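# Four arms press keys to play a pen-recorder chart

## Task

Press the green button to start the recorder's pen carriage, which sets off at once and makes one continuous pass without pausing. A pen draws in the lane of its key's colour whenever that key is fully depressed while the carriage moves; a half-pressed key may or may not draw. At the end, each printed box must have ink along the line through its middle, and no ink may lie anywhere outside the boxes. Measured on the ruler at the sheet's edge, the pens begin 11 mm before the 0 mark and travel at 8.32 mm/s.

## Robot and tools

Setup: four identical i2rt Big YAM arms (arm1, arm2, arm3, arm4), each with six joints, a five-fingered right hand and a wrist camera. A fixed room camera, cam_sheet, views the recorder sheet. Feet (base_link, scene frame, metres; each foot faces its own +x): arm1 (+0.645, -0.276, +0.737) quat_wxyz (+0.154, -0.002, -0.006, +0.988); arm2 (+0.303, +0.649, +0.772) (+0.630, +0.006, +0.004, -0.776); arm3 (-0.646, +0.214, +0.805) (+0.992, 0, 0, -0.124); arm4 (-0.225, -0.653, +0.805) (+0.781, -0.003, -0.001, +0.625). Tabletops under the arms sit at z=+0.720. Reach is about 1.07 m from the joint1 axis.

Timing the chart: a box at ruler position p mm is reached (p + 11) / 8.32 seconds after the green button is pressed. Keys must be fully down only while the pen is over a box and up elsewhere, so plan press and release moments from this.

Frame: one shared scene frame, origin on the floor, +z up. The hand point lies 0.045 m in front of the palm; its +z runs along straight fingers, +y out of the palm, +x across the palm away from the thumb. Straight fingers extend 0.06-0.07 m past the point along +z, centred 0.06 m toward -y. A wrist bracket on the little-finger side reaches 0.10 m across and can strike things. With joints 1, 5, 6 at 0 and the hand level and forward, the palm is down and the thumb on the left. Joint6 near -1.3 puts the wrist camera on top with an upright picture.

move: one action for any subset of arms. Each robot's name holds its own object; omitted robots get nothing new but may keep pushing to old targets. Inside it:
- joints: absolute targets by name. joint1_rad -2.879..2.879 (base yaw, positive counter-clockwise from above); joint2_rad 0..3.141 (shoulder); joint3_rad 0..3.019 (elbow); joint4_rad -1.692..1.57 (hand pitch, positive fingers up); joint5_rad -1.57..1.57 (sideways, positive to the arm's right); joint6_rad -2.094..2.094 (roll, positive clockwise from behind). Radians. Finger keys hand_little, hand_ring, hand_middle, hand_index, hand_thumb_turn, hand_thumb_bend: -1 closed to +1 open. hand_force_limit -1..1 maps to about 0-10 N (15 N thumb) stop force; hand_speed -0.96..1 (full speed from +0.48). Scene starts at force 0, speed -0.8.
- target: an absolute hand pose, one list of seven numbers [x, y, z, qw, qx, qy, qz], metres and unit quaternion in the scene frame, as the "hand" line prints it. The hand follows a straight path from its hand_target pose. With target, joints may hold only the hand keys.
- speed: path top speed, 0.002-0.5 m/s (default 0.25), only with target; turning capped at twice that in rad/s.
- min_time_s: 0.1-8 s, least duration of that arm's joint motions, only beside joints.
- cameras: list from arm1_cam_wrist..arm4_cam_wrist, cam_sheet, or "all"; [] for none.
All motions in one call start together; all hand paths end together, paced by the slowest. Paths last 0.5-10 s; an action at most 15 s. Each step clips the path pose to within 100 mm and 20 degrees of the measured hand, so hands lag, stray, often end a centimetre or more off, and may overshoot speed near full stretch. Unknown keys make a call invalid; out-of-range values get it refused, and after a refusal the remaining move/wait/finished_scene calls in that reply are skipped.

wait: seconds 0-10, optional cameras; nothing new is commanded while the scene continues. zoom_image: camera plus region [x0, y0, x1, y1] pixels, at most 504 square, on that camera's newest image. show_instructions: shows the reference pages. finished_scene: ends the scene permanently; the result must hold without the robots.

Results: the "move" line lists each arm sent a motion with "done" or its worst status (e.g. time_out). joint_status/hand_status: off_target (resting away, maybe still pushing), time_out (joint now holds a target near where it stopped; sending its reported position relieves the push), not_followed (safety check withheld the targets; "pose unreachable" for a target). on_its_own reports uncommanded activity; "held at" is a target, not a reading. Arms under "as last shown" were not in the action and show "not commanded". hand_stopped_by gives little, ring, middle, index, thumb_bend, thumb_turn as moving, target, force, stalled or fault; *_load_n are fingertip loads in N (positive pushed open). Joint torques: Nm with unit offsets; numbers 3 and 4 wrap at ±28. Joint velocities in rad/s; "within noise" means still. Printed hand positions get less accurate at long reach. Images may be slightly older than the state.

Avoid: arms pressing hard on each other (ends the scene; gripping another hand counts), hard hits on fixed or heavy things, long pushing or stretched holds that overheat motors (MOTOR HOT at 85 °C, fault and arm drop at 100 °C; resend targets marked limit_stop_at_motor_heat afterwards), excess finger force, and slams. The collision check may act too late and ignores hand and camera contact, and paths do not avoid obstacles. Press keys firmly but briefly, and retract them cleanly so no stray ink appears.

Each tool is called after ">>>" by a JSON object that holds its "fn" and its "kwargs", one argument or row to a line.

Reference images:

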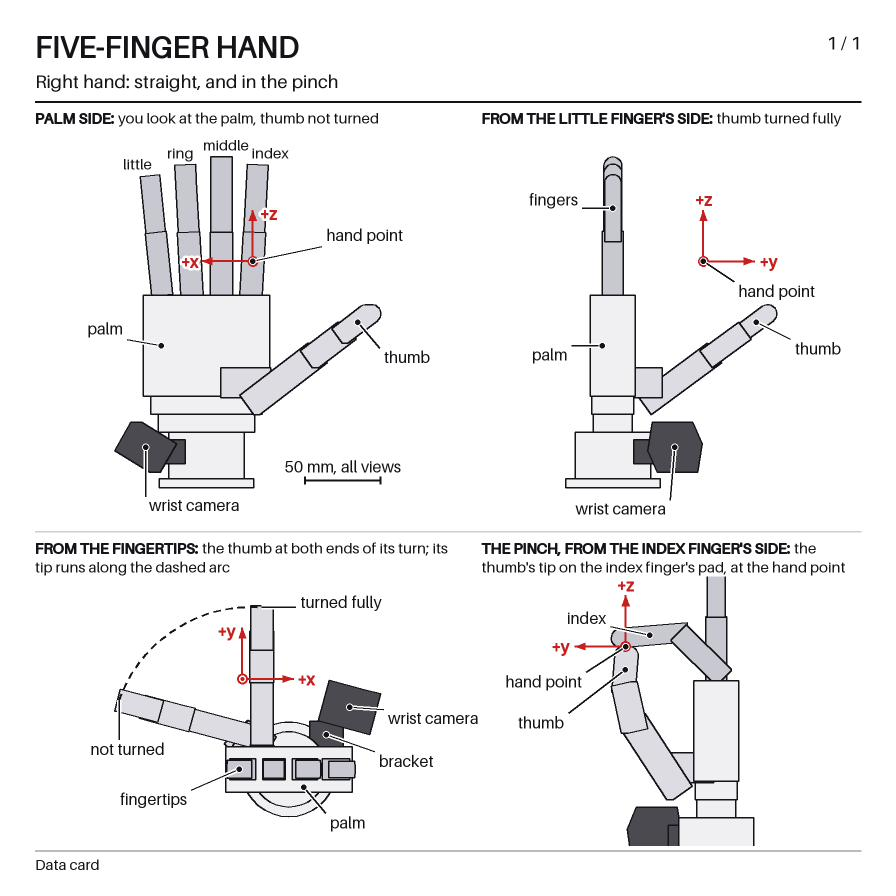

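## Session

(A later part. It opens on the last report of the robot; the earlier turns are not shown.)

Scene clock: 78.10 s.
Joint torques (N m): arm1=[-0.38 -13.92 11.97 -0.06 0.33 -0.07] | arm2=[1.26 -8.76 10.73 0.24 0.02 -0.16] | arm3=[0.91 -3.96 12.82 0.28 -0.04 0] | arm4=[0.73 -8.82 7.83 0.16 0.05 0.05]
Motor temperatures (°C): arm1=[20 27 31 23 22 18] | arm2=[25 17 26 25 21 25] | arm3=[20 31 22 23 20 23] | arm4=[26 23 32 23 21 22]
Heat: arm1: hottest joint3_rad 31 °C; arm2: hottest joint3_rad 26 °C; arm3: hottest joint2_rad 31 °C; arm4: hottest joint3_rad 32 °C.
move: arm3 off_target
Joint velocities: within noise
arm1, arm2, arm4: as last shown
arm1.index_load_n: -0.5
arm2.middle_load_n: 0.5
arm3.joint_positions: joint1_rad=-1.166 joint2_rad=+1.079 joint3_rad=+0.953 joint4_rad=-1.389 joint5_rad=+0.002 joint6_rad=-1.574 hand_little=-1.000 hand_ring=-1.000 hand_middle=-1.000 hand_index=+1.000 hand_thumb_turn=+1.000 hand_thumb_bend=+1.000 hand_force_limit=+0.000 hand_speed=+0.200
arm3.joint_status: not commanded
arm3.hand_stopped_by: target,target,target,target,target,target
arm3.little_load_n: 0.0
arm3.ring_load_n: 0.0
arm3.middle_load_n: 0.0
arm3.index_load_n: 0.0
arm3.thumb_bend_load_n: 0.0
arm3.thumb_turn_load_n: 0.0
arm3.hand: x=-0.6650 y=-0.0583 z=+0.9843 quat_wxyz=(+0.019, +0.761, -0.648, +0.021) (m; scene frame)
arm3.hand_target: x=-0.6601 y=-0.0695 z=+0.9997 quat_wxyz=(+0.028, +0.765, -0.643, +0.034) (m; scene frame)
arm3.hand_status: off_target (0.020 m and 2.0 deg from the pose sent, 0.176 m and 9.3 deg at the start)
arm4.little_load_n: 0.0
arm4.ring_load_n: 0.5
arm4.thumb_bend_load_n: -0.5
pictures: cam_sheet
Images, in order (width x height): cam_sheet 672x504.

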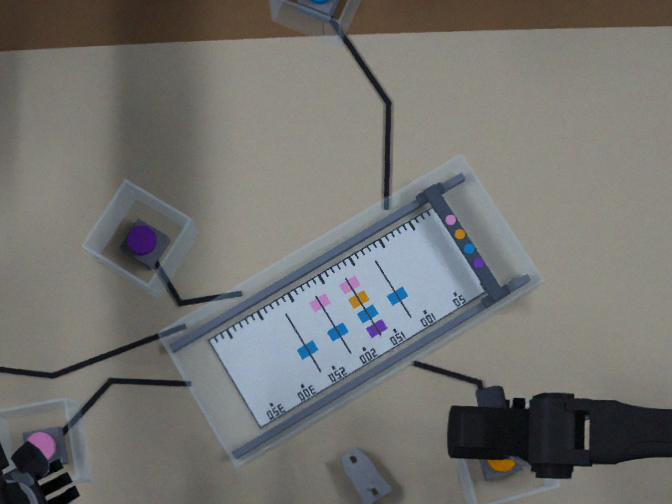

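>>> {"fn": "move", "kwargs": {
  "arm3": {"target":[-0.30,0.0,1.0,0.0101,0.9845,-0.1647,0.0602],"speed":0.35}
}}

>>> {"fn": "move", "kwargs": {
  "arm3": {"target":[-0.2751,-0.0035,0.90,0.0101,0.9845,-0.1647,0.0602],"speed":0.2},
  "arm4": {"target":[-0.3557,-0.180,0.90,-0.0513,0.5414,0.8385,0.0331],"speed":0.2},
  "cameras": ["cam_sheet","arm3_cam_wrist"]
}}

>>> {"fn": "zoom_image", "kwargs": {
  "camera": "cam_sheet",
  "region": [360, 160, 560, 310]
}}

Scene clock: 80.93 s.
Joint torques (N m): arm1=[-0.44 -13.98 11.97 -0.05 0.32 -0.07] | arm2=[1.2 -8.88 10.74 0.25 0.03 -0.16] | arm3=[1.08 -6.48 13.04 1.03 -0.03 -0.09] | arm4=[0.62 -8.94 8.08 0.1 0.07 0.04]
Motor temperatures (°C): arm1=[20 27 31 23 22 18] | arm2=[25 17 26 25 21 25] | arm3=[20 31 22 23 20 23] | arm4=[26 23 32 23 21 22]
Heat: arm1: hottest joint3_rad 31 °C; arm2: hottest joint3_rad 26 °C; arm3: hottest joint2_rad 31 °C; arm4: hottest joint3_rad 32 °C.
move: arm3 off_target
Joint velocities: within noise
arm1, arm2, arm4: as last shown
arm1.index_load_n: 0.0
arm2.middle_load_n: 0.0
arm3.joint_positions: joint1_rad=-0.158 joint2_rad=+1.359 joint3_rad=+1.203 joint4_rad=-1.323 joint5_rad=-0.006 joint6_rad=-1.629 hand_little=-1.000 hand_ring=-1.000 hand_middle=-1.000 hand_index=+1.000 hand_thumb_turn=+1.000 hand_thumb_bend=+1.000 hand_force_limit=+0.000 hand_speed=+0.200
arm3.joint_status: not commanded
arm3.hand_stopped_by: target,target,target,target,target,target
arm3.little_load_n: 0.0
arm3.ring_load_n: 0.0
arm3.middle_load_n: 0.0
arm3.index_load_n: 0.0
arm3.thumb_bend_load_n: 0.0
arm3.thumb_turn_load_n: 0.0
arm3.hand: x=-0.3180 y=+0.0062 z=+0.9910 quat_wxyz=(+0.008, +0.984, -0.173, +0.045) (m; scene frame)
arm3.hand_target: x=-0.3006 y=+0.0004 z=+1.0001 quat_wxyz=(+0.010, +0.984, -0.165, +0.060) (m; scene frame)
arm3.hand_status: off_target (0.021 m and 2.0 deg from the pose sent, 0.370 m and 62.0 deg at the start)
arm4.ring_load_n: 0.0
arm4.thumb_bend_load_n: 0.0
arm4.thumb_turn_load_n: 0.5
pictures: none

Scene clock: 82.47 s.
Joint torques (N m): arm1=[-0.38 -13.92 11.97 -0.06 0.33 -0.07] | arm2=[1.26 -8.76 10.7 0.23 0.03 -0.16] | arm3=[0.79 -7.77 8.96 1.22 0.02 0.08] | arm4=[1.55 -10.81 11.29 0.65 0.11 0.15]
Motor temperatures (°C): arm1=[20 26 32 23 22 18] | arm2=[25 17 27 25 21 25] | arm3=[20 31 22 23 20 23] | arm4=[26 23 32 23 21 22]
Heat: arm1: hottest joint3_rad 32 °C; arm2: hottest joint3_rad 27 °C; arm3: hottest joint2_rad 31 °C; arm4: hottest joint3_rad 32 °C.
move: arm3 done; arm4 off_target
Joint velocities: within noise
arm1, arm2: as last shown
arm1.little_load_n: 0.5
arm3.joint_positions: joint1_rad=-0.150 joint2_rad=+1.496 joint3_rad=+1.114 joint4_rad=-1.063 joint5_rad=-0.006 joint6_rad=-1.629 hand_little=-1.000 hand_ring=-1.000 hand_middle=-1.000 hand_index=+1.000 hand_thumb_turn=+1.000 hand_thumb_bend=+1.000 hand_force_limit=+0.000 hand_speed=+0.200
arm3.joint_status: not commanded
arm3.hand_stopped_by: target,target,target,target,target,target
arm3.little_load_n: 0.0
arm3.ring_load_n: 0.0
arm3.middle_load_n: 0.0
arm3.index_load_n: 0.0
arm3.thumb_bend_load_n: 0.0
arm3.thumb_turn_load_n: 0.0
arm3.hand: x=-0.2806 y=-0.0059 z=+0.9063 quat_wxyz=(+0.011, +0.984, -0.169, +0.062) (m; scene frame)
arm3.hand_target: x=-0.2752 y=-0.0034 z=+0.9001 quat_wxyz=(+0.010, +0.984, -0.165, +0.060) (m; scene frame)
arm3.hand_status: done (0.009 m and 0.5 deg from the pose sent, 0.101 m and 2.0 deg at the start)
arm4.joint_positions: joint1_rad=+0.601 joint2_rad=+1.649 joint3_rad=+1.253 joint4_rad=-1.093 joint5_rad=-0.008 joint6_rad=-1.609 hand_little=-1.000 hand_ring=-1.000 hand_middle=-1.000 hand_index=+1.000 hand_thumb_turn=+1.000 hand_thumb_bend=+1.000 hand_force_limit=+0.000 hand_speed=+0.200
arm4.joint_status: not commanded
arm4.hand_stopped_by: target,target,target,target,target,target
arm4.little_load_n: 0.5
arm4.ring_load_n: 0.0
arm4.middle_load_n: 0.0
arm4.index_load_n: 0.0
arm4.thumb_bend_load_n: 0.0
arm4.thumb_turn_load_n: 0.0
arm4.hand: x=-0.3415 y=-0.1984 z=+0.8878 quat_wxyz=(-0.033, +0.545, +0.838, +0.020) (m; scene frame)
arm4.hand_target: x=-0.3556 y=-0.1809 z=+0.9004 quat_wxyz=(-0.052, +0.541, +0.839, +0.033) (m; scene frame)
arm4.hand_status: off_target (0.026 m and 2.6 deg from the pose sent, 0.127 m and 0.4 deg at the start)
pictures: arm3_cam_wrist, cam_sheet
Images, in order (width x height): arm3_cam_wrist 672x504, cam_sheet 672x504.

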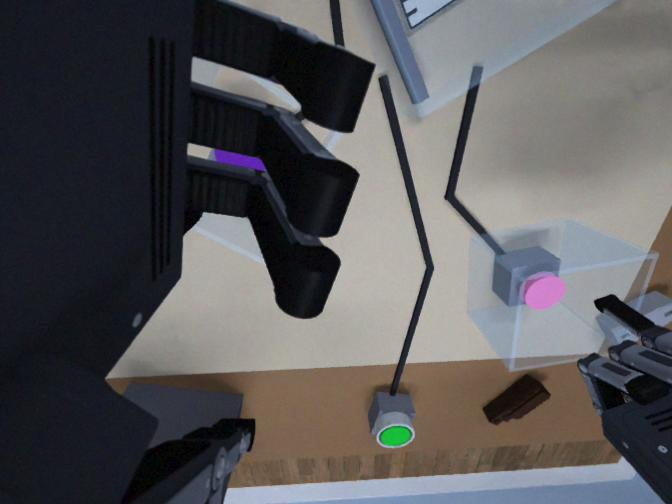

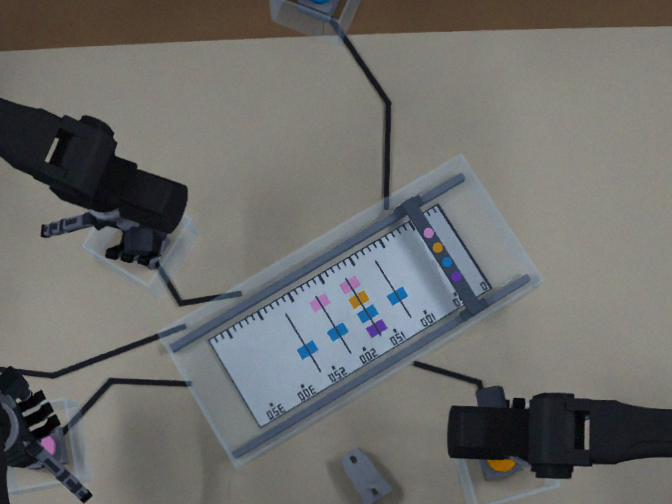

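Scaled by 2.520 from the camera's 672x504 image, which has a finer 960x720 frame.

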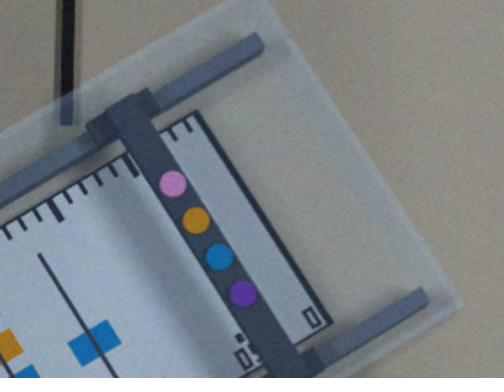

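>>> {"fn": "wait", "kwargs": {
  "seconds": 3.0,
  "cameras": ["cam_sheet"]
}}

>>> {"fn": "zoom_image", "kwargs": {
  "camera": "cam_sheet",
  "region": [360, 200, 510, 310]
}}

Scene clock: 86.43 s.
Joint torques (N m): arm1=[-0.38 -13.92 11.97 -0.05 0.33 -0.07] | arm2=[1.38 -8.7 10.76 0.23 0.02 -0.16] | arm3=[1.32 -7.41 8.92 1.47 0.05 0.02] | arm4=[1.38 -10.87 11.29 0.75 0.09 0.18]
Motor temperatures (°C): arm1=[20 26 32 23 22 18] | arm2=[25 17 27 25 21 25] | arm3=[20 31 22 23 20 23] | arm4=[26 23 33 23 21 22]
Heat: arm1: hottest joint3_rad 32 °C; arm2: hottest joint3_rad 27 °C; arm3: hottest joint2_rad 31 °C; arm4: hottest joint3_rad 33 °C.
Joint velocities: within noise
arm1.joint_positions: joint1_rad=+0.233 joint2_rad=+1.482 joint3_rad=+1.223 joint4_rad=-1.228 joint5_rad=-0.018 joint6_rad=-1.601 hand_little=-1.000 hand_ring=-1.000 hand_middle=-1.000 hand_index=+1.000 hand_thumb_turn=+1.000 hand_thumb_bend=+1.000 hand_force_limit=+0.000 hand_speed=+0.200
arm1.joint_status: not commanded
arm1.hand_stopped_by: target,target,target,target,target,target
arm1.little_load_n: 0.0
arm1.ring_load_n: 0.0
arm1.middle_load_n: 0.0
arm1.index_load_n: 0.0
arm1.thumb_bend_load_n: 0.0
arm1.thumb_turn_load_n: 0.0
arm1.hand: x=+0.2311 y=-0.1878 z=+0.8805 quat_wxyz=(-0.039, +0.023, +0.999, -0.001) (m; scene frame)
arm1.hand_target: x=+0.2174 y=-0.1866 z=+0.9001 quat_wxyz=(-0.061, +0.022, +0.998, +0.001) (m; scene frame)
arm1.hand_status: not commanded
arm2.joint_positions: joint1_rad=-0.769 joint2_rad=+1.357 joint3_rad=+0.999 joint4_rad=-1.126 joint5_rad=-0.010 joint6_rad=-1.574 hand_little=-1.000 hand_ring=-1.000 hand_middle=-1.000 hand_index=+1.000 hand_thumb_turn=+1.000 hand_thumb_bend=+1.000 hand_force_limit=+0.000 hand_speed=+0.200
arm2.joint_status: not commanded
arm2.hand_stopped_by: target,target,target,target,target,target
arm2.little_load_n: 0.0
arm2.ring_load_n: 0.0
arm2.middle_load_n: 0.0
arm2.index_load_n: -0.5
arm2.thumb_bend_load_n: 0.0
arm2.thumb_turn_load_n: 0.0
arm2.hand: x=-0.0280 y=+0.4958 z=+0.8793 quat_wxyz=(+0.036, +0.294, -0.955, +0.012) (m; scene frame)
arm2.hand_target: x=-0.0410 y=+0.4864 z=+0.8999 quat_wxyz=(+0.058, +0.297, -0.953, +0.018) (m; scene frame)
arm2.hand_status: not commanded
arm3.joint_positions: joint1_rad=-0.150 joint2_rad=+1.496 joint3_rad=+1.114 joint4_rad=-1.063 joint5_rad=-0.006 joint6_rad=-1.629 hand_little=-1.000 hand_ring=-1.000 hand_middle=-1.000 hand_index=+1.000 hand_thumb_turn=+1.000 hand_thumb_bend=+1.000 hand_force_limit=+0.000 hand_speed=+0.200
arm3.joint_status: not commanded
arm3.hand_stopped_by: target,target,target,target,target,target
arm3.little_load_n: 0.0
arm3.ring_load_n: 0.5
arm3.middle_load_n: 0.0
arm3.index_load_n: 0.0
arm3.thumb_bend_load_n: 0.0
arm3.thumb_turn_load_n: 0.0
arm3.hand: x=-0.2806 y=-0.0059 z=+0.9063 quat_wxyz=(+0.011, +0.984, -0.169, +0.062) (m; scene frame)
arm3.hand_target: x=-0.2752 y=-0.0034 z=+0.9001 quat_wxyz=(+0.010, +0.984, -0.165, +0.060) (m; scene frame)
arm3.hand_status: done (0.009 m and 0.5 deg from the pose sent, 0.101 m and 2.0 deg at the start)
arm4.joint_positions: joint1_rad=+0.601 joint2_rad=+1.649 joint3_rad=+1.253 joint4_rad=-1.093 joint5_rad=-0.008 joint6_rad=-1.609 hand_little=-1.000 hand_ring=-1.000 hand_middle=-1.000 hand_index=+1.000 hand_thumb_turn=+1.000 hand_thumb_bend=+1.000 hand_force_limit=+0.000 hand_speed=+0.200
arm4.joint_status: not commanded
arm4.hand_stopped_by: target,target,target,target,target,target
arm4.little_load_n: 0.0
arm4.ring_load_n: 0.5
arm4.middle_load_n: 0.0
arm4.index_load_n: 0.0
arm4.thumb_bend_load_n: 0.0
arm4.thumb_turn_load_n: 0.0
arm4.hand: x=-0.3415 y=-0.1984 z=+0.8878 quat_wxyz=(-0.033, +0.545, +0.838, +0.020) (m; scene frame)
arm4.hand_target: x=-0.3556 y=-0.1809 z=+0.9004 quat_wxyz=(-0.052, +0.541, +0.839, +0.033) (m; scene frame)
arm4.hand_status: off_target (0.026 m and 2.6 deg from the pose sent, 0.127 m and 0.4 deg at the start)
wait: 3.00 s; at rest from the start
pictures: cam_sheet
Images, in order (width x height): cam_sheet 672x504.

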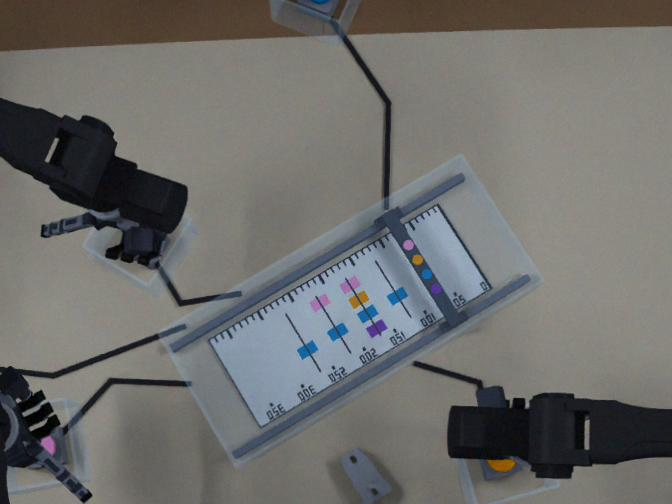

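Scaled by 3.360 from the camera's 672x504 image, which has a finer 960x720 frame.

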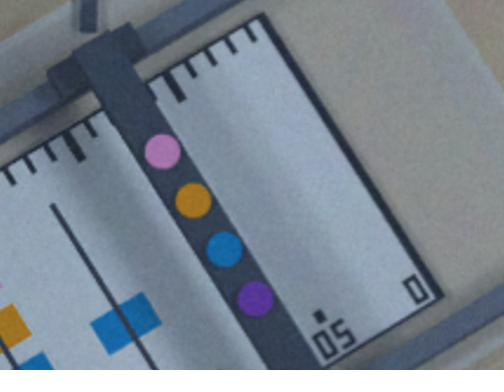

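>>> {"fn": "wait", "kwargs": {
  "seconds": 4.3
}}

>>> {"fn": "move", "kwargs": {
  "arm2": {"target":[-0.0417,0.4859,0.785,0.0583,0.2968,-0.9530,0.0182],"speed":0.25},
  "cameras": ["cam_sheet"]
}}

>>> {"fn": "move", "kwargs": {
  "arm2": {"target":[-0.0417,0.4859,0.90,0.0583,0.2968,-0.9530,0.0182],"speed":0.25},
  "cameras": ["cam_sheet"]
}}

>>> {"fn": "zoom_image", "kwargs": {
  "camera": "cam_sheet",
  "region": [340, 210, 460, 330]
}}

Scene clock: 91.23 s.
Joint torques (N m): arm1=[-0.44 -13.92 11.97 -0.05 0.33 -0.07] | arm2=[1.26 -8.76 10.71 0.23 0.02 -0.15] | arm3=[0.97 -8.41 8.85 1.29 0 0.06] | arm4=[1.9 -11.22 11.28 0.61 0.12 0.12]
Motor temperatures (°C): arm1=[20 26 33 23 22 18] | arm2=[25 17 27 25 21 25] | arm3=[20 31 23 23 20 23] | arm4=[26 23 34 23 21 21]
Heat: arm1: hottest joint3_rad 33 °C; arm2: hottest joint3_rad 27 °C; arm3: hottest joint2_rad 31 °C; arm4: hottest joint3_rad 34 °C.
Joint velocities: within noise
arm1.joint_positions: joint1_rad=+0.233 joint2_rad=+1.482 joint3_rad=+1.223 joint4_rad=-1.228 joint5_rad=-0.018 joint6_rad=-1.601 hand_little=-1.000 hand_ring=-1.000 hand_middle=-1.000 hand_index=+1.000 hand_thumb_turn=+1.000 hand_thumb_bend=+1.000 hand_force_limit=+0.000 hand_speed=+0.200
arm1.joint_status: not commanded
arm1.hand_stopped_by: target,target,target,target,target,target
arm1.little_load_n: 0.5
arm1.ring_load_n: 0.0
arm1.middle_load_n: 0.5
arm1.index_load_n: 0.0
arm1.thumb_bend_load_n: 0.0
arm1.thumb_turn_load_n: 0.0
arm1.hand: x=+0.2311 y=-0.1878 z=+0.8805 quat_wxyz=(-0.039, +0.023, +0.999, -0.001) (m; scene frame)
arm1.hand_target: x=+0.2174 y=-0.1866 z=+0.9001 quat_wxyz=(-0.061, +0.022, +0.998, +0.001) (m; scene frame)
arm1.hand_status: not commanded
arm2.joint_positions: joint1_rad=-0.769 joint2_rad=+1.357 joint3_rad=+0.999 joint4_rad=-1.126 joint5_rad=-0.010 joint6_rad=-1.574 hand_little=-1.000 hand_ring=-1.000 hand_middle=-1.000 hand_index=+1.000 hand_thumb_turn=+1.000 hand_thumb_bend=+1.000 hand_force_limit=+0.000 hand_speed=+0.200
arm2.joint_status: not commanded
arm2.hand_stopped_by: target,target,target,target,target,target
arm2.little_load_n: 0.0
arm2.ring_load_n: 0.0
arm2.middle_load_n: 0.0
arm2.index_load_n: 0.0
arm2.thumb_bend_load_n: 0.0
arm2.thumb_turn_load_n: 0.0
arm2.hand: x=-0.0280 y=+0.4958 z=+0.8793 quat_wxyz=(+0.036, +0.294, -0.955, +0.012) (m; scene frame)
arm2.hand_target: x=-0.0410 y=+0.4864 z=+0.8999 quat_wxyz=(+0.058, +0.297, -0.953, +0.018) (m; scene frame)
arm2.hand_status: not commanded
arm3.joint_positions: joint1_rad=-0.150 joint2_rad=+1.496 joint3_rad=+1.114 joint4_rad=-1.063 joint5_rad=-0.006 joint6_rad=-1.629 hand_little=-1.000 hand_ring=-1.000 hand_middle=-1.000 hand_index=+1.000 hand_thumb_turn=+1.000 hand_thumb_bend=+1.000 hand_force_limit=+0.000 hand_speed=+0.200
arm3.joint_status: not commanded
arm3.hand_stopped_by: target,target,target,target,target,target
arm3.little_load_n: 0.0
arm3.ring_load_n: 0.0
arm3.middle_load_n: 0.0
arm3.index_load_n: 0.0
arm3.thumb_bend_load_n: 0.0
arm3.thumb_turn_load_n: 0.0
arm3.hand: x=-0.2806 y=-0.0059 z=+0.9063 quat_wxyz=(+0.011, +0.984, -0.169, +0.062) (m; scene frame)
arm3.hand_target: x=-0.2752 y=-0.0034 z=+0.9001 quat_wxyz=(+0.010, +0.984, -0.165, +0.060) (m; scene frame)
arm3.hand_status: done (0.009 m and 0.5 deg from the pose sent, 0.101 m and 2.0 deg at the start)
arm4.joint_positions: joint1_rad=+0.601 joint2_rad=+1.649 joint3_rad=+1.253 joint4_rad=-1.093 joint5_rad=-0.008 joint6_rad=-1.609 hand_little=-1.000 hand_ring=-1.000 hand_middle=-1.000 hand_index=+1.000 hand_thumb_turn=+1.000 hand_thumb_bend=+1.000 hand_force_limit=+0.000 hand_speed=+0.200
arm4.joint_status: not commanded
arm4.hand_stopped_by: target,target,target,target,target,target
arm4.little_load_n: 0.0
arm4.ring_load_n: 0.0
arm4.middle_load_n: 0.0
arm4.index_load_n: 0.0
arm4.thumb_bend_load_n: 0.0
arm4.thumb_turn_load_n: 0.0
arm4.hand: x=-0.3415 y=-0.1984 z=+0.8878 quat_wxyz=(-0.033, +0.545, +0.838, +0.020) (m; scene frame)
arm4.hand_target: x=-0.3556 y=-0.1809 z=+0.9004 quat_wxyz=(-0.052, +0.541, +0.839, +0.033) (m; scene frame)
arm4.hand_status: off_target (0.026 m and 2.6 deg from the pose sent, 0.127 m and 0.4 deg at the start)
wait: 4.30 s; at rest from the start
pictures: none

Scene clock: 92.43 s.
Joint torques (N m): arm1=[-0.38 -13.92 11.97 -0.05 0.33 -0.07] | arm2=[1.44 -0.85 3.89 4.41 0.01 -0.13] | arm3=[1.38 -7.71 8.84 1.47 0.04 0.06] | arm4=[1.44 -10.64 11.18 0.54 0.1 0.16]
Motor temperatures (°C): arm1=[20 26 33 23 22 18] | arm2=[25 17 27 25 21 25] | arm3=[20 31 23 23 20 23] | arm4=[26 23 34 23 21 21]
Heat: arm1: hottest joint3_rad 33 °C; arm2: hottest joint3_rad 27 °C; arm3: hottest joint2_rad 31 °C; arm4: hottest joint3_rad 34 °C.
move: arm2 off_target
Joint velocities: within noise
arm1, arm3, arm4: as last shown
arm1.little_load_n: 0.0
arm1.middle_load_n: 0.0
arm2.joint_positions: joint1_rad=-0.769 joint2_rad=+1.404 joint3_rad=+0.902 joint4_rad=-0.906 joint5_rad=-0.010 joint6_rad=-1.574 hand_little=-1.000 hand_ring=-1.000 hand_middle=-1.000 hand_index=+1.000 hand_thumb_turn=+1.000 hand_thumb_bend=+1.000 hand_force_limit=+0.000 hand_speed=+0.200
arm2.joint_status: not commanded
arm2.hand_stopped_by: target,target,target,target,target,target
arm2.little_load_n: 0.0
arm2.ring_load_n: 0.0
arm2.middle_load_n: 0.0
arm2.index_load_n: 0.0
arm2.thumb_bend_load_n: 0.0
arm2.thumb_turn_load_n: 0.0
arm2.hand: x=-0.0405 y=+0.4879 z=+0.8295 quat_wxyz=(+0.072, +0.294, -0.953, +0.023) (m; scene frame)
arm2.hand_target: x=-0.0375 y=+0.4882 z=+0.7895 quat_wxyz=(+0.058, +0.297, -0.953, +0.018) (m; scene frame)
arm2.hand_status: off_target (0.045 m and 1.7 deg from the pose sent, 0.096 m and 2.7 deg at the start)
pictures: cam_sheet
Images, in order (width x height): cam_sheet 672x504.

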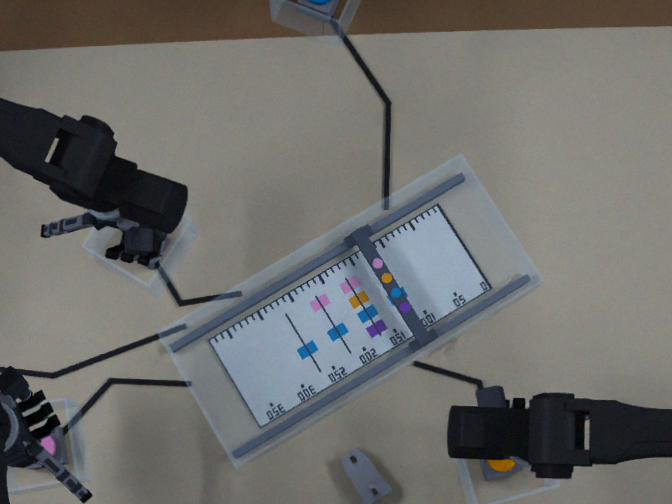

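Scene clock: 93.77 s.
Joint torques (N m): arm1=[-0.38 -13.92 11.96 -0.05 0.33 -0.07] | arm2=[1.26 -8.76 10.74 0.24 0.02 -0.16] | arm3=[1.14 -7.41 8.9 1.26 0.04 0.04] | arm4=[2.08 -10.99 11.25 0.7 0.09 0.14]
Motor temperatures (°C): arm1=[20 26 33 23 22 18] | arm2=[25 17 27 25 21 25] | arm3=[20 31 23 23 20 23] | arm4=[26 23 35 23 21 21]
Heat: arm1: hottest joint3_rad 33 °C; arm2: hottest joint3_rad 27 °C; arm3: hottest joint2_rad 31 °C; arm4: hottest joint3_rad 35 °C.
move: arm2 off_target
Joint velocities: within noise
arm1, arm3, arm4: as last shown
arm2.joint_positions: joint1_rad=-0.769 joint2_rad=+1.357 joint3_rad=+0.999 joint4_rad=-1.126 joint5_rad=-0.010 joint6_rad=-1.574 hand_little=-1.000 hand_ring=-1.000 hand_middle=-1.000 hand_index=+1.000 hand_thumb_turn=+1.000 hand_thumb_bend=+1.000 hand_force_limit=+0.000 hand_speed=+0.200
arm2.joint_status: not commanded
arm2.hand_stopped_by: target,target,target,target,target,target
arm2.little_load_n: 0.0
arm2.ring_load_n: 0.0
arm2.middle_load_n: 0.0
arm2.index_load_n: 0.0
arm2.thumb_bend_load_n: 0.0
arm2.thumb_turn_load_n: 0.0
arm2.hand: x=-0.0280 y=+0.4958 z=+0.8793 quat_wxyz=(+0.036, +0.294, -0.955, +0.012) (m; scene frame)
arm2.hand_target: x=-0.0410 y=+0.4864 z=+0.8999 quat_wxyz=(+0.058, +0.297, -0.953, +0.018) (m; scene frame)
arm2.hand_status: off_target (0.027 m and 2.7 deg from the pose sent, 0.071 m and 1.7 deg at the start)
arm3.little_load_n: 0.5
pictures: cam_sheet
Images, in order (width x height): cam_sheet 672x504.

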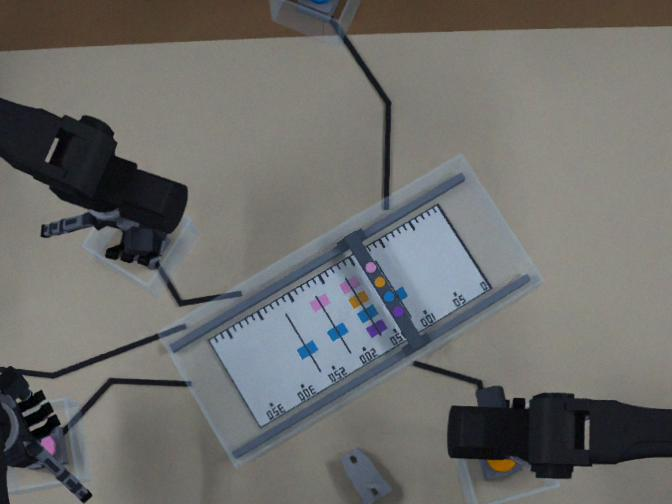

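Scaled by 4.200 from the camera's 672x504 image, which has a finer 960x720 frame.

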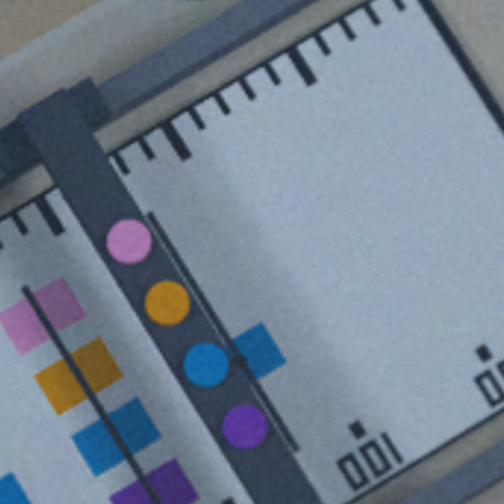

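>>> {"fn": "wait", "kwargs": {
  "seconds": 1.2,
  "cameras": ["cam_sheet"]
}}

>>> {"fn": "zoom_image", "kwargs": {
  "camera": "cam_sheet",
  "region": [340, 250, 420, 330]
}}

Scene clock: 95.17 s.
Joint torques (N m): arm1=[-0.38 -13.92 11.97 -0.06 0.33 -0.07] | arm2=[1.2 -8.82 10.73 0.23 0.02 -0.15] | arm3=[1.44 -7.82 8.9 1.33 0.04 0.07] | arm4=[1.61 -10.75 11.3 0.66 0.11 0.14]
Motor temperatures (°C): arm1=[20 26 33 23 22 18] | arm2=[25 17 27 25 21 25] | arm3=[20 31 23 23 20 23] | arm4=[26 23 35 23 21 21]
Heat: arm1: hottest joint3_rad 33 °C; arm2: hottest joint3_rad 27 °C; arm3: hottest joint2_rad 31 °C; arm4: hottest joint3_rad 35 °C.
Joint velocities: within noise
arm1.joint_positions: joint1_rad=+0.233 joint2_rad=+1.482 joint3_rad=+1.223 joint4_rad=-1.228 joint5_rad=-0.018 joint6_rad=-1.601 hand_little=-1.000 hand_ring=-1.000 hand_middle=-1.000 hand_index=+1.000 hand_thumb_turn=+1.000 hand_thumb_bend=+1.000 hand_force_limit=+0.000 hand_speed=+0.200
arm1.joint_status: not commanded
arm1.hand_stopped_by: target,target,target,target,target,target
arm1.little_load_n: 0.0
arm1.ring_load_n: 0.0
arm1.middle_load_n: 0.0
arm1.index_load_n: 0.0
arm1.thumb_bend_load_n: 0.0
arm1.thumb_turn_load_n: 0.0
arm1.hand: x=+0.2311 y=-0.1878 z=+0.8805 quat_wxyz=(-0.039, +0.023, +0.999, -0.001) (m; scene frame)
arm1.hand_target: x=+0.2174 y=-0.1866 z=+0.9001 quat_wxyz=(-0.061, +0.022, +0.998, +0.001) (m; scene frame)
arm1.hand_status: not commanded
arm2.joint_positions: joint1_rad=-0.769 joint2_rad=+1.357 joint3_rad=+0.999 joint4_rad=-1.126 joint5_rad=-0.010 joint6_rad=-1.574 hand_little=-1.000 hand_ring=-1.000 hand_middle=-1.000 hand_index=+1.000 hand_thumb_turn=+1.000 hand_thumb_bend=+1.000 hand_force_limit=+0.000 hand_speed=+0.200
arm2.joint_status: not commanded
arm2.hand_stopped_by: target,target,target,target,target,target
arm2.little_load_n: 0.0
arm2.ring_load_n: 0.0
arm2.middle_load_n: 0.0
arm2.index_load_n: -0.5
arm2.thumb_bend_load_n: 0.0
arm2.thumb_turn_load_n: 0.0
arm2.hand: x=-0.0280 y=+0.4958 z=+0.8793 quat_wxyz=(+0.036, +0.294, -0.955, +0.012) (m; scene frame)
arm2.hand_target: x=-0.0411 y=+0.4864 z=+0.8999 quat_wxyz=(+0.058, +0.297, -0.953, +0.018) (m; scene frame)
arm2.hand_status: off_target (0.027 m and 2.7 deg from the pose sent, 0.071 m and 1.7 deg at the start)
arm3.joint_positions: joint1_rad=-0.150 joint2_rad=+1.496 joint3_rad=+1.114 joint4_rad=-1.063 joint5_rad=-0.006 joint6_rad=-1.629 hand_little=-1.000 hand_ring=-1.000 hand_middle=-1.000 hand_index=+1.000 hand_thumb_turn=+1.000 hand_thumb_bend=+1.000 hand_force_limit=+0.000 hand_speed=+0.200
arm3.joint_status: not commanded
arm3.hand_stopped_by: target,target,target,target,target,target
arm3.little_load_n: 0.0
arm3.ring_load_n: 0.0
arm3.middle_load_n: 0.0
arm3.index_load_n: 0.0
arm3.thumb_bend_load_n: 0.0
arm3.thumb_turn_load_n: 0.0
arm3.hand: x=-0.2806 y=-0.0059 z=+0.9063 quat_wxyz=(+0.011, +0.984, -0.169, +0.062) (m; scene frame)
arm3.hand_target: x=-0.2752 y=-0.0034 z=+0.9001 quat_wxyz=(+0.010, +0.984, -0.165, +0.060) (m; scene frame)
arm3.hand_status: not commanded
arm4.joint_positions: joint1_rad=+0.601 joint2_rad=+1.649 joint3_rad=+1.253 joint4_rad=-1.093 joint5_rad=-0.008 joint6_rad=-1.609 hand_little=-1.000 hand_ring=-1.000 hand_middle=-1.000 hand_index=+1.000 hand_thumb_turn=+1.000 hand_thumb_bend=+1.000 hand_force_limit=+0.000 hand_speed=+0.200
arm4.joint_status: not commanded
arm4.hand_stopped_by: target,target,target,target,target,target
arm4.little_load_n: 0.0
arm4.ring_load_n: 0.0
arm4.middle_load_n: 0.0
arm4.index_load_n: 0.0
arm4.thumb_bend_load_n: 0.0
arm4.thumb_turn_load_n: 0.0
arm4.hand: x=-0.3415 y=-0.1984 z=+0.8878 quat_wxyz=(-0.033, +0.545, +0.838, +0.020) (m; scene frame)
arm4.hand_target: x=-0.3556 y=-0.1809 z=+0.9004 quat_wxyz=(-0.052, +0.541, +0.839, +0.033) (m; scene frame)
arm4.hand_status: not commanded
wait: 1.20 s; at rest by 0.07 s
pictures: cam_sheet
Images, in order (width x height): cam_sheet 672x504.

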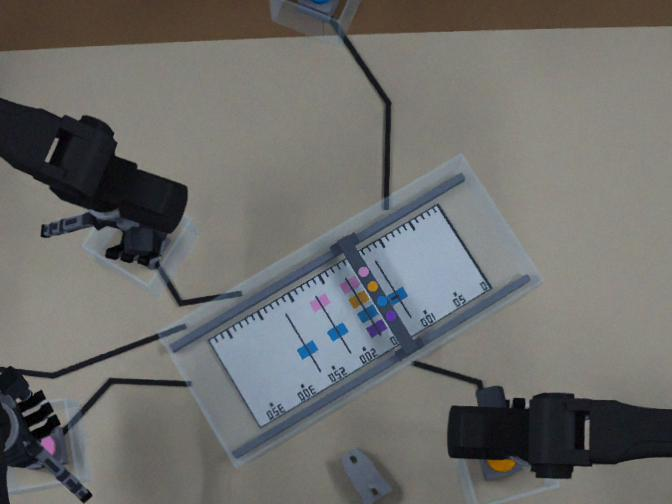

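Scaled by 6.300 from the camera's 672x504 image, which has a finer 960x720 frame.

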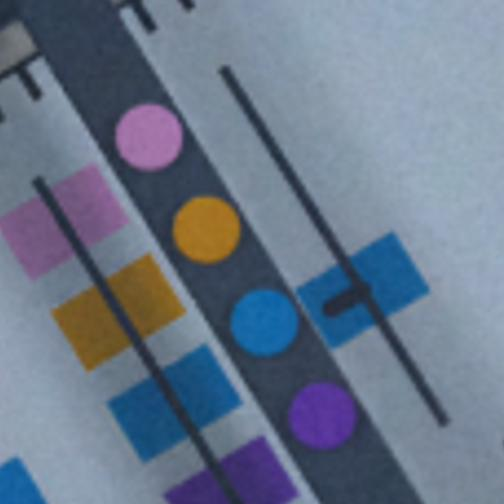

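>>> {"fn": "wait", "kwargs": {
  "seconds": 0.85
}}

>>> {"fn": "move", "kwargs": {
  "arm1": {"target":[0.2166,-0.1865,0.785,-0.0610,0.0218,0.9979,0.0013],"speed":0.25},
  "arm2": {"target":[-0.0417,0.4859,0.785,0.0583,0.2968,-0.9530,0.0182],"speed":0.25},
  "arm3": {"target":[-0.2751,-0.0035,0.785,0.0101,0.9845,-0.1647,0.0602],"speed":0.25},
  "arm4": {"target":[-0.3557,-0.180,0.785,-0.0513,0.5414,0.8385,0.0331],"speed":0.25}
}}

>>> {"fn": "move", "kwargs": {
  "arm1": {"target":[0.2166,-0.1865,0.90,-0.0610,0.0218,0.9979,0.0013],"speed":0.25},
  "arm2": {"target":[-0.0417,0.4859,0.90,0.0583,0.2968,-0.9530,0.0182],"speed":0.25},
  "arm3": {"target":[-0.2751,-0.0035,0.90,0.0101,0.9845,-0.1647,0.0602],"speed":0.25},
  "arm4": {"target":[-0.3557,-0.180,0.90,-0.0513,0.5414,0.8385,0.0331],"speed":0.25}
}}

>>> {"fn": "wait", "kwargs": {
  "seconds": 0.8,
  "cameras": ["cam_sheet"]
}}

>>> {"fn": "zoom_image", "kwargs": {
  "camera": "cam_sheet",
  "region": [320, 250, 420, 350]
}}

Scene clock: 96.50 s.
Joint torques (N m): arm1=[-0.44 -13.92 11.96 -0.05 0.33 -0.07] | arm2=[1.26 -8.76 10.73 0.23 0.02 -0.15] | arm3=[1.03 -7.65 8.91 1.44 0 0.08] | arm4=[1.85 -11.16 11.3 0.66 0.09 0.11]
Motor temperatures (°C): arm1=[20 26 33 23 22 18] | arm2=[25 17 28 25 21 25] | arm3=[20 31 23 23 20 23] | arm4=[26 23 35 23 20 21]
Heat: arm1: hottest joint3_rad 33 °C; arm2: hottest joint3_rad 28 °C; arm3: hottest joint2_rad 31 °C; arm4: hottest joint3_rad 35 °C.
Joint velocities: within noise
arm1.joint_positions: joint1_rad=+0.233 joint2_rad=+1.482 joint3_rad=+1.223 joint4_rad=-1.228 joint5_rad=-0.018 joint6_rad=-1.601 hand_little=-1.000 hand_ring=-1.000 hand_middle=-1.000 hand_index=+1.000 hand_thumb_turn=+1.000 hand_thumb_bend=+1.000 hand_force_limit=+0.000 hand_speed=+0.200
arm1.joint_status: not commanded
arm1.hand_stopped_by: target,target,target,target,target,target
arm1.little_load_n: 0.0
arm1.ring_load_n: 0.0
arm1.middle_load_n: 0.0
arm1.index_load_n: 0.0
arm1.thumb_bend_load_n: 0.0
arm1.thumb_turn_load_n: 0.0
arm1.hand: x=+0.2311 y=-0.1878 z=+0.8805 quat_wxyz=(-0.039, +0.023, +0.999, -0.001) (m; scene frame)
arm1.hand_target: x=+0.2174 y=-0.1866 z=+0.9001 quat_wxyz=(-0.061, +0.022, +0.998, +0.001) (m; scene frame)
arm1.hand_status: not commanded
arm2.joint_positions: joint1_rad=-0.769 joint2_rad=+1.357 joint3_rad=+0.999 joint4_rad=-1.126 joint5_rad=-0.010 joint6_rad=-1.574 hand_little=-1.000 hand_ring=-1.000 hand_middle=-1.000 hand_index=+1.000 hand_thumb_turn=+1.000 hand_thumb_bend=+1.000 hand_force_limit=+0.000 hand_speed=+0.200
arm2.joint_status: not commanded
arm2.hand_stopped_by: target,target,target,target,target,target
arm2.little_load_n: 0.0
arm2.ring_load_n: 0.0
arm2.middle_load_n: 0.0
arm2.index_load_n: 0.0
arm2.thumb_bend_load_n: 0.0
arm2.thumb_turn_load_n: -0.5
arm2.hand: x=-0.0280 y=+0.4958 z=+0.8793 quat_wxyz=(+0.036, +0.294, -0.955, +0.012) (m; scene frame)
arm2.hand_target: x=-0.0411 y=+0.4864 z=+0.8999 quat_wxyz=(+0.058, +0.297, -0.953, +0.018) (m; scene frame)
arm2.hand_status: off_target (0.027 m and 2.7 deg from the pose sent, 0.071 m and 1.7 deg at the start)
arm3.joint_positions: joint1_rad=-0.150 joint2_rad=+1.496 joint3_rad=+1.114 joint4_rad=-1.063 joint5_rad=-0.006 joint6_rad=-1.629 hand_little=-1.000 hand_ring=-1.000 hand_middle=-1.000 hand_index=+1.000 hand_thumb_turn=+1.000 hand_thumb_bend=+1.000 hand_force_limit=+0.000 hand_speed=+0.200
arm3.joint_status: not commanded
arm3.hand_stopped_by: target,target,target,target,target,target
arm3.little_load_n: 0.0
arm3.ring_load_n: 0.0
arm3.middle_load_n: 0.0
arm3.index_load_n: 0.0
arm3.thumb_bend_load_n: 0.0
arm3.thumb_turn_load_n: 0.0
arm3.hand: x=-0.2806 y=-0.0059 z=+0.9063 quat_wxyz=(+0.011, +0.984, -0.169, +0.062) (m; scene frame)
arm3.hand_target: x=-0.2752 y=-0.0034 z=+0.9001 quat_wxyz=(+0.010, +0.984, -0.165, +0.060) (m; scene frame)
arm3.hand_status: not commanded
arm4.joint_positions: joint1_rad=+0.601 joint2_rad=+1.649 joint3_rad=+1.253 joint4_rad=-1.093 joint5_rad=-0.008 joint6_rad=-1.609 hand_little=-1.000 hand_ring=-1.000 hand_middle=-1.000 hand_index=+1.000 hand_thumb_turn=+1.000 hand_thumb_bend=+1.000 hand_force_limit=+0.000 hand_speed=+0.200
arm4.joint_status: not commanded
arm4.hand_stopped_by: target,target,target,target,target,target
arm4.little_load_n: 0.0
arm4.ring_load_n: 0.0
arm4.middle_load_n: 0.0
arm4.index_load_n: 0.0
arm4.thumb_bend_load_n: 0.0
arm4.thumb_turn_load_n: 0.0
arm4.hand: x=-0.3415 y=-0.1984 z=+0.8878 quat_wxyz=(-0.033, +0.545, +0.838, +0.020) (m; scene frame)
arm4.hand_target: x=-0.3556 y=-0.1809 z=+0.9004 quat_wxyz=(-0.052, +0.541, +0.839, +0.033) (m; scene frame)
arm4.hand_status: not commanded
wait: 0.87 s; at rest from the start
pictures: none

Scene clock: 97.70 s.
Joint torques (N m): arm1=[-0.15 -6.48 4.53 2.65 0.33 -0.04] | arm2=[1.55 -0.97 3.9 4.4 0.02 -0.13] | arm3=[1.49 -3.43 5.27 4.52 0.01 0.04] | arm4=[1.79 -5.19 4.08 3.7 0.11 0.13]
Motor temperatures (°C): arm1=[20 26 33 23 22 18] | arm2=[25 17 28 25 21 25] | arm3=[20 31 23 23 20 23] | arm4=[26 23 35 23 20 21]
Heat: arm1: hottest joint3_rad 33 °C; arm2: hottest joint3_rad 28 °C; arm3: hottest joint2_rad 31 °C; arm4: hottest joint3_rad 35 °C.
move: arm1 off_target; arm2 off_target; arm3 off_target; arm4 off_target
Joint velocities: within noise
arm1.joint_positions: joint1_rad=+0.233 joint2_rad=+1.505 joint3_rad=+1.105 joint4_rad=-1.001 joint5_rad=-0.018 joint6_rad=-1.601 hand_little=-1.000 hand_ring=-1.000 hand_middle=-1.000 hand_index=+1.000 hand_thumb_turn=+1.000 hand_thumb_bend=+1.000 hand_force_limit=+0.000 hand_speed=+0.200
arm1.joint_status: not commanded
arm1.hand_stopped_by: target,target,target,target,target,target
arm1.little_load_n: 0.0
arm1.ring_load_n: 0.0
arm1.middle_load_n: 0.0
arm1.index_load_n: 0.0
arm1.thumb_bend_load_n: -0.5
arm1.thumb_turn_load_n: 0.0
arm1.hand: x=+0.2168 y=-0.1862 z=+0.8290 quat_wxyz=(-0.082, +0.022, +0.996, +0.001) (m; scene frame)
arm1.hand_target: x=+0.2204 y=-0.1871 z=+0.7880 quat_wxyz=(-0.060, +0.022, +0.998, +0.001) (m; scene frame)
arm1.hand_status: off_target (0.044 m and 2.4 deg from the pose sent, 0.097 m and 2.5 deg at the start)
arm2.joint_positions: joint1_rad=-0.769 joint2_rad=+1.404 joint3_rad=+0.901 joint4_rad=-0.907 joint5_rad=-0.010 joint6_rad=-1.574 hand_little=-1.000 hand_ring=-1.000 hand_middle=-1.000 hand_index=+1.000 hand_thumb_turn=+1.000 hand_thumb_bend=+1.000 hand_force_limit=+0.000 hand_speed=+0.200
arm2.joint_status: not commanded
arm2.hand_stopped_by: target,target,target,target,target,target
arm2.little_load_n: 0.0
arm2.ring_load_n: 0.0
arm2.middle_load_n: 0.0
arm2.index_load_n: 0.0
arm2.thumb_bend_load_n: 0.0
arm2.thumb_turn_load_n: 0.0
arm2.hand: x=-0.0402 y=+0.4881 z=+0.8294 quat_wxyz=(+0.072, +0.294, -0.953, +0.022) (m; scene frame)
arm2.hand_target: x=-0.0374 y=+0.4883 z=+0.7893 quat_wxyz=(+0.057, +0.297, -0.953, +0.018) (m; scene frame)
arm2.hand_status: off_target (0.044 m and 1.6 deg from the pose sent, 0.096 m and 2.7 deg at the start)
arm3.joint_positions: joint1_rad=-0.150 joint2_rad=+1.576 joint3_rad=+0.992 joint4_rad=-0.830 joint5_rad=-0.006 joint6_rad=-1.629 hand_little=-1.000 hand_ring=-1.000 hand_middle=-1.000 hand_index=+1.000 hand_thumb_turn=+1.000 hand_thumb_bend=+1.000 hand_force_limit=+0.000 hand_speed=+0.200
arm3.joint_status: not commanded
arm3.hand_stopped_by: target,target,target,target,target,target
arm3.little_load_n: 0.0
arm3.ring_load_n: 0.0
arm3.middle_load_n: 0.0
arm3.index_load_n: 0.0
arm3.thumb_bend_load_n: 0.0
arm3.thumb_turn_load_n: 0.0
arm3.hand: x=-0.2777 y=-0.0071 z=+0.8341 quat_wxyz=(+0.015, +0.983, -0.168, +0.077) (m; scene frame)
arm3.hand_target: x=-0.2797 y=-0.0014 z=+0.7895 quat_wxyz=(+0.010, +0.984, -0.165, +0.060) (m; scene frame)
arm3.hand_status: off_target (0.049 m and 2.0 deg from the pose sent, 0.121 m and 0.5 deg at the start)
arm4.joint_positions: joint1_rad=+0.601 joint2_rad=+1.694 joint3_rad=+1.184 joint4_rad=-0.888 joint5_rad=-0.008 joint6_rad=-1.609 hand_little=-1.000 hand_ring=-1.000 hand_middle=-1.000 hand_index=+1.000 hand_thumb_turn=+1.000 hand_thumb_bend=+1.000 hand_force_limit=+0.000 hand_speed=+0.200
arm4.joint_status: not commanded
arm4.hand_stopped_by: target,target,target,target,target,target
arm4.little_load_n: 0.0
arm4.ring_load_n: 0.0
arm4.middle_load_n: 0.0
arm4.index_load_n: 0.0
arm4.thumb_bend_load_n: 0.0
arm4.thumb_turn_load_n: 0.0
arm4.hand: x=-0.3495 y=-0.1780 z=+0.8443 quat_wxyz=(-0.070, +0.543, +0.835, +0.046) (m; scene frame)
arm4.hand_target: x=-0.3535 y=-0.1858 z=+0.7899 quat_wxyz=(-0.051, +0.541, +0.839, +0.033) (m; scene frame)
arm4.hand_status: off_target (0.060 m and 2.7 deg from the pose sent, 0.105 m and 2.6 deg at the start)
pictures: none

Scene clock: 99.03 s.
Joint torques (N m): arm1=[-0.38 -13.92 11.97 -0.03 0.32 -0.07] | arm2=[1.32 -8.76 10.71 0.23 0.02 -0.15] | arm3=[0.73 -9.29 11.52 0.38 0.01 0.06] | arm4=[1.55 -13.57 11.03 -0.01 0.08 0.17]
Motor temperatures (°C): arm1=[20 26 33 23 22 18] | arm2=[25 17 28 25 21 25] | arm3=[20 31 23 23 20 23] | arm4=[26 23 35 23 20 21]
Heat: arm1: hottest joint3_rad 33 °C; arm2: hottest joint3_rad 28 °C; arm3: hottest joint2_rad 31 °C; arm4: hottest joint3_rad 35 °C.
move: arm1 off_target; arm2 off_target; arm3 off_target; arm4 off_target
Joint velocities: within noise
arm1.joint_positions: joint1_rad=+0.233 joint2_rad=+1.482 joint3_rad=+1.223 joint4_rad=-1.228 joint5_rad=-0.017 joint6_rad=-1.601 hand_little=-1.000 hand_ring=-1.000 hand_middle=-1.000 hand_index=+1.000 hand_thumb_turn=+1.000 hand_thumb_bend=+1.000 hand_force_limit=+0.000 hand_speed=+0.200
arm1.joint_status: not commanded
arm1.hand_stopped_by: target,target,target,target,target,target
arm1.little_load_n: 0.0
arm1.ring_load_n: 0.0
arm1.middle_load_n: 0.0
arm1.index_load_n: 0.0
arm1.thumb_bend_load_n: 0.0
arm1.thumb_turn_load_n: 0.0
arm1.hand: x=+0.2310 y=-0.1877 z=+0.8805 quat_wxyz=(-0.040, +0.023, +0.999, -0.001) (m; scene frame)
arm1.hand_target: x=+0.2174 y=-0.1866 z=+0.9000 quat_wxyz=(-0.061, +0.022, +0.998, +0.001) (m; scene frame)
arm1.hand_status: off_target (0.024 m and 2.5 deg from the pose sent, 0.071 m and 2.4 deg at the start)
arm2.joint_positions: joint1_rad=-0.769 joint2_rad=+1.357 joint3_rad=+0.999 joint4_rad=-1.126 joint5_rad=-0.010 joint6_rad=-1.574 hand_little=-1.000 hand_ring=-1.000 hand_middle=-1.000 hand_index=+1.000 hand_thumb_turn=+1.000 hand_thumb_bend=+1.000 hand_force_limit=+0.000 hand_speed=+0.200
arm2.joint_status: not commanded
arm2.hand_stopped_by: target,target,target,target,target,target
arm2.little_load_n: 0.0
arm2.ring_load_n: 0.0
arm2.middle_load_n: 0.0
arm2.index_load_n: 0.0
arm2.thumb_bend_load_n: 0.0
arm2.thumb_turn_load_n: 0.0
arm2.hand: x=-0.0280 y=+0.4958 z=+0.8793 quat_wxyz=(+0.036, +0.294, -0.955, +0.012) (m; scene frame)
arm2.hand_target: x=-0.0410 y=+0.4865 z=+0.8999 quat_wxyz=(+0.058, +0.297, -0.953, +0.018) (m; scene frame)
arm2.hand_status: off_target (0.027 m and 2.7 deg from the pose sent, 0.071 m and 1.6 deg at the start)
arm3.joint_positions: joint1_rad=-0.150 joint2_rad=+1.517 joint3_rad=+1.079 joint4_rad=-1.042 joint5_rad=-0.006 joint6_rad=-1.629 hand_little=-1.000 hand_ring=-1.000 hand_middle=-1.000 hand_index=+1.000 hand_thumb_turn=+1.000 hand_thumb_bend=+1.000 hand_force_limit=+0.000 hand_speed=+0.200
arm3.joint_status: not commanded
arm3.hand_stopped_by: target,target,target,target,target,target
arm3.little_load_n: 0.0
arm3.ring_load_n: 0.0
arm3.middle_load_n: 0.0
arm3.index_load_n: 0.0
arm3.thumb_bend_load_n: 0.0
arm3.thumb_turn_load_n: -0.5
arm3.hand: x=-0.2892 y=-0.0022 z=+0.8861 quat_wxyz=(+0.007, +0.985, -0.169, +0.046) (m; scene frame)
arm3.hand_target: x=-0.2755 y=-0.0033 z=+0.9001 quat_wxyz=(+0.010, +0.984, -0.165, +0.060) (m; scene frame)
arm3.hand_status: off_target (0.020 m and 1.8 deg from the pose sent, 0.066 m and 2.0 deg at the start)
arm4.joint_positions: joint1_rad=+0.601 joint2_rad=+1.681 joint3_rad=+1.254 joint4_rad=-1.075 joint5_rad=-0.008 joint6_rad=-1.609 hand_little=-1.000 hand_ring=-1.000 hand_middle=-1.000 hand_index=+1.000 hand_thumb_turn=+1.000 hand_thumb_bend=+1.000 hand_force_limit=+0.000 hand_speed=+0.200
arm4.joint_status: not commanded
arm4.hand_stopped_by: target,target,target,target,target,target
arm4.little_load_n: 0.0
arm4.ring_load_n: 0.0
arm4.middle_load_n: 0.0
arm4.index_load_n: 0.0
arm4.thumb_bend_load_n: 0.0
arm4.thumb_turn_load_n: 0.0
arm4.hand: x=-0.3427 y=-0.1953 z=+0.8736 quat_wxyz=(-0.028, +0.545, +0.838, +0.016) (m; scene frame)
arm4.hand_target: x=-0.3553 y=-0.1810 z=+0.9001 quat_wxyz=(-0.052, +0.541, +0.839, +0.033) (m; scene frame)
arm4.hand_status: off_target (0.033 m and 3.4 deg from the pose sent, 0.056 m and 2.7 deg at the start)
pictures: none

Scene clock: 99.83 s.
Joint torques (N m): arm1=[-0.38 -13.92 11.97 -0.05 0.32 -0.07] | arm2=[1.2 -8.76 10.73 0.21 0.01 -0.16] | arm3=[1.14 -9.23 11.55 0.43 0.03 0.09] | arm4=[1.61 -13.98 10.97 -0.02 0.09 0.14]
Motor temperatures (°C): arm1=[20 26 33 23 22 18] | arm2=[25 17 28 25 21 25] | arm3=[20 31 23 23 20 23] | arm4=[26 23 35 23 20 21]
Heat: arm1: hottest joint3_rad 33 °C; arm2: hottest joint3_rad 28 °C; arm3: hottest joint2_rad 31 °C; arm4: hottest joint3_rad 35 °C.
Joint velocities: within noise
arm1.joint_positions: joint1_rad=+0.233 joint2_rad=+1.482 joint3_rad=+1.223 joint4_rad=-1.228 joint5_rad=-0.017 joint6_rad=-1.601 hand_little=-1.000 hand_ring=-1.000 hand_middle=-1.000 hand_index=+1.000 hand_thumb_turn=+1.000 hand_thumb_bend=+1.000 hand_force_limit=+0.000 hand_speed=+0.200
arm1.joint_status: not commanded
arm1.hand_stopped_by: target,target,target,target,target,target
arm1.little_load_n: 0.0
arm1.ring_load_n: 0.0
arm1.middle_load_n: 0.0
arm1.index_load_n: 0.0
arm1.thumb_bend_load_n: 0.0
arm1.thumb_turn_load_n: 0.0
arm1.hand: x=+0.2311 y=-0.1877 z=+0.8805 quat_wxyz=(-0.039, +0.023, +0.999, -0.001) (m; scene frame)
arm1.hand_target: x=+0.2174 y=-0.1866 z=+0.9000 quat_wxyz=(-0.061, +0.022, +0.998, +0.001) (m; scene frame)
arm1.hand_status: off_target (0.024 m and 2.5 deg from the pose sent, 0.071 m and 2.4 deg at the start)
arm2.joint_positions: joint1_rad=-0.769 joint2_rad=+1.357 joint3_rad=+0.999 joint4_rad=-1.126 joint5_rad=-0.010 joint6_rad=-1.574 hand_little=-1.000 hand_ring=-1.000 hand_middle=-1.000 hand_index=+1.000 hand_thumb_turn=+1.000 hand_thumb_bend=+1.000 hand_force_limit=+0.000 hand_speed=+0.200
arm2.joint_status: not commanded
arm2.hand_stopped_by: target,target,target,target,target,target
arm2.little_load_n: 0.0
arm2.ring_load_n: 0.0
arm2.middle_load_n: 0.0
arm2.index_load_n: 0.0
arm2.thumb_bend_load_n: 0.0
arm2.thumb_turn_load_n: 0.0
arm2.hand: x=-0.0280 y=+0.4958 z=+0.8793 quat_wxyz=(+0.036, +0.294, -0.955, +0.012) (m; scene frame)
arm2.hand_target: x=-0.0410 y=+0.4864 z=+0.8999 quat_wxyz=(+0.058, +0.297, -0.953, +0.018) (m; scene frame)
arm2.hand_status: off_target (0.027 m and 2.7 deg from the pose sent, 0.071 m and 1.6 deg at the start)
arm3.joint_positions: joint1_rad=-0.150 joint2_rad=+1.517 joint3_rad=+1.079 joint4_rad=-1.042 joint5_rad=-0.006 joint6_rad=-1.629 hand_little=-1.000 hand_ring=-1.000 hand_middle=-1.000 hand_index=+1.000 hand_thumb_turn=+1.000 hand_thumb_bend=+1.000 hand_force_limit=+0.000 hand_speed=+0.200
arm3.joint_status: not commanded
arm3.hand_stopped_by: target,target,target,target,target,target
arm3.little_load_n: 0.0
arm3.ring_load_n: 0.0
arm3.middle_load_n: 0.0
arm3.index_load_n: 0.0
arm3.thumb_bend_load_n: 0.0
arm3.thumb_turn_load_n: 0.0
arm3.hand: x=-0.2892 y=-0.0022 z=+0.8861 quat_wxyz=(+0.007, +0.985, -0.169, +0.046) (m; scene frame)
arm3.hand_target: x=-0.2754 y=-0.0033 z=+0.9001 quat_wxyz=(+0.010, +0.984, -0.165, +0.060) (m; scene frame)
arm3.hand_status: off_target (0.020 m and 1.8 deg from the pose sent, 0.066 m and 2.0 deg at the start)
arm4.joint_positions: joint1_rad=+0.601 joint2_rad=+1.681 joint3_rad=+1.254 joint4_rad=-1.075 joint5_rad=-0.008 joint6_rad=-1.609 hand_little=-1.000 hand_ring=-1.000 hand_middle=-1.000 hand_index=+1.000 hand_thumb_turn=+1.000 hand_thumb_bend=+1.000 hand_force_limit=+0.000 hand_speed=+0.200
arm4.joint_status: not commanded
arm4.hand_stopped_by: target,target,target,target,target,target
arm4.little_load_n: 0.5
arm4.ring_load_n: 0.0
arm4.middle_load_n: 0.0
arm4.index_load_n: 0.0
arm4.thumb_bend_load_n: 0.0
arm4.thumb_turn_load_n: 0.0
arm4.hand: x=-0.3427 y=-0.1953 z=+0.8736 quat_wxyz=(-0.028, +0.545, +0.838, +0.016) (m; scene frame)
arm4.hand_target: x=-0.3554 y=-0.1810 z=+0.9001 quat_wxyz=(-0.052, +0.541, +0.839, +0.033) (m; scene frame)
arm4.hand_status: off_target (0.033 m and 3.4 deg from the pose sent, 0.056 m and 2.7 deg at the start)
wait: 0.80 s; at rest by 0.27 s
pictures: cam_sheet
Images, in order (width x height): cam_sheet 672x504.

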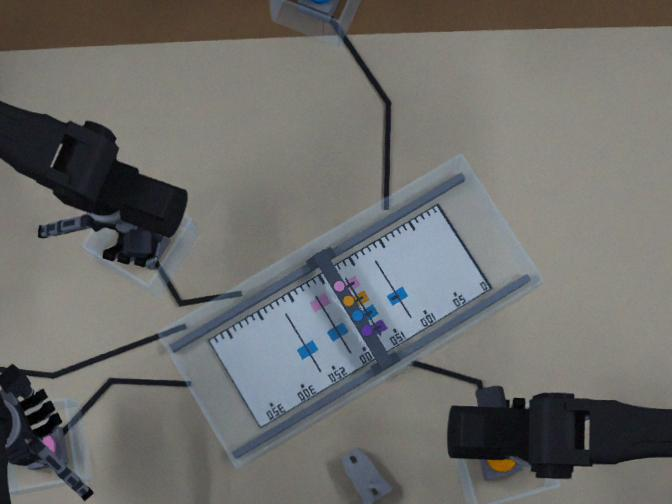

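Scaled by 5.040 from the camera's 672x504 image, which has a finer 960x720 frame.

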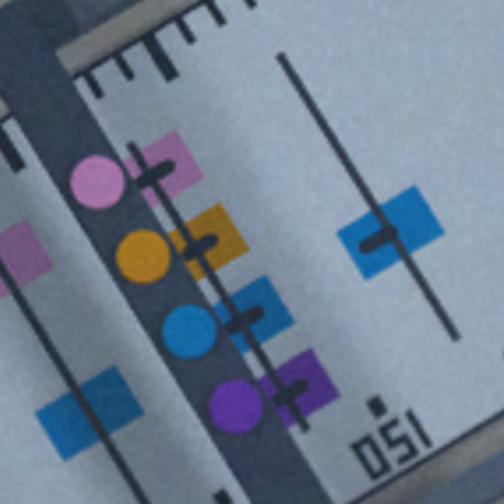

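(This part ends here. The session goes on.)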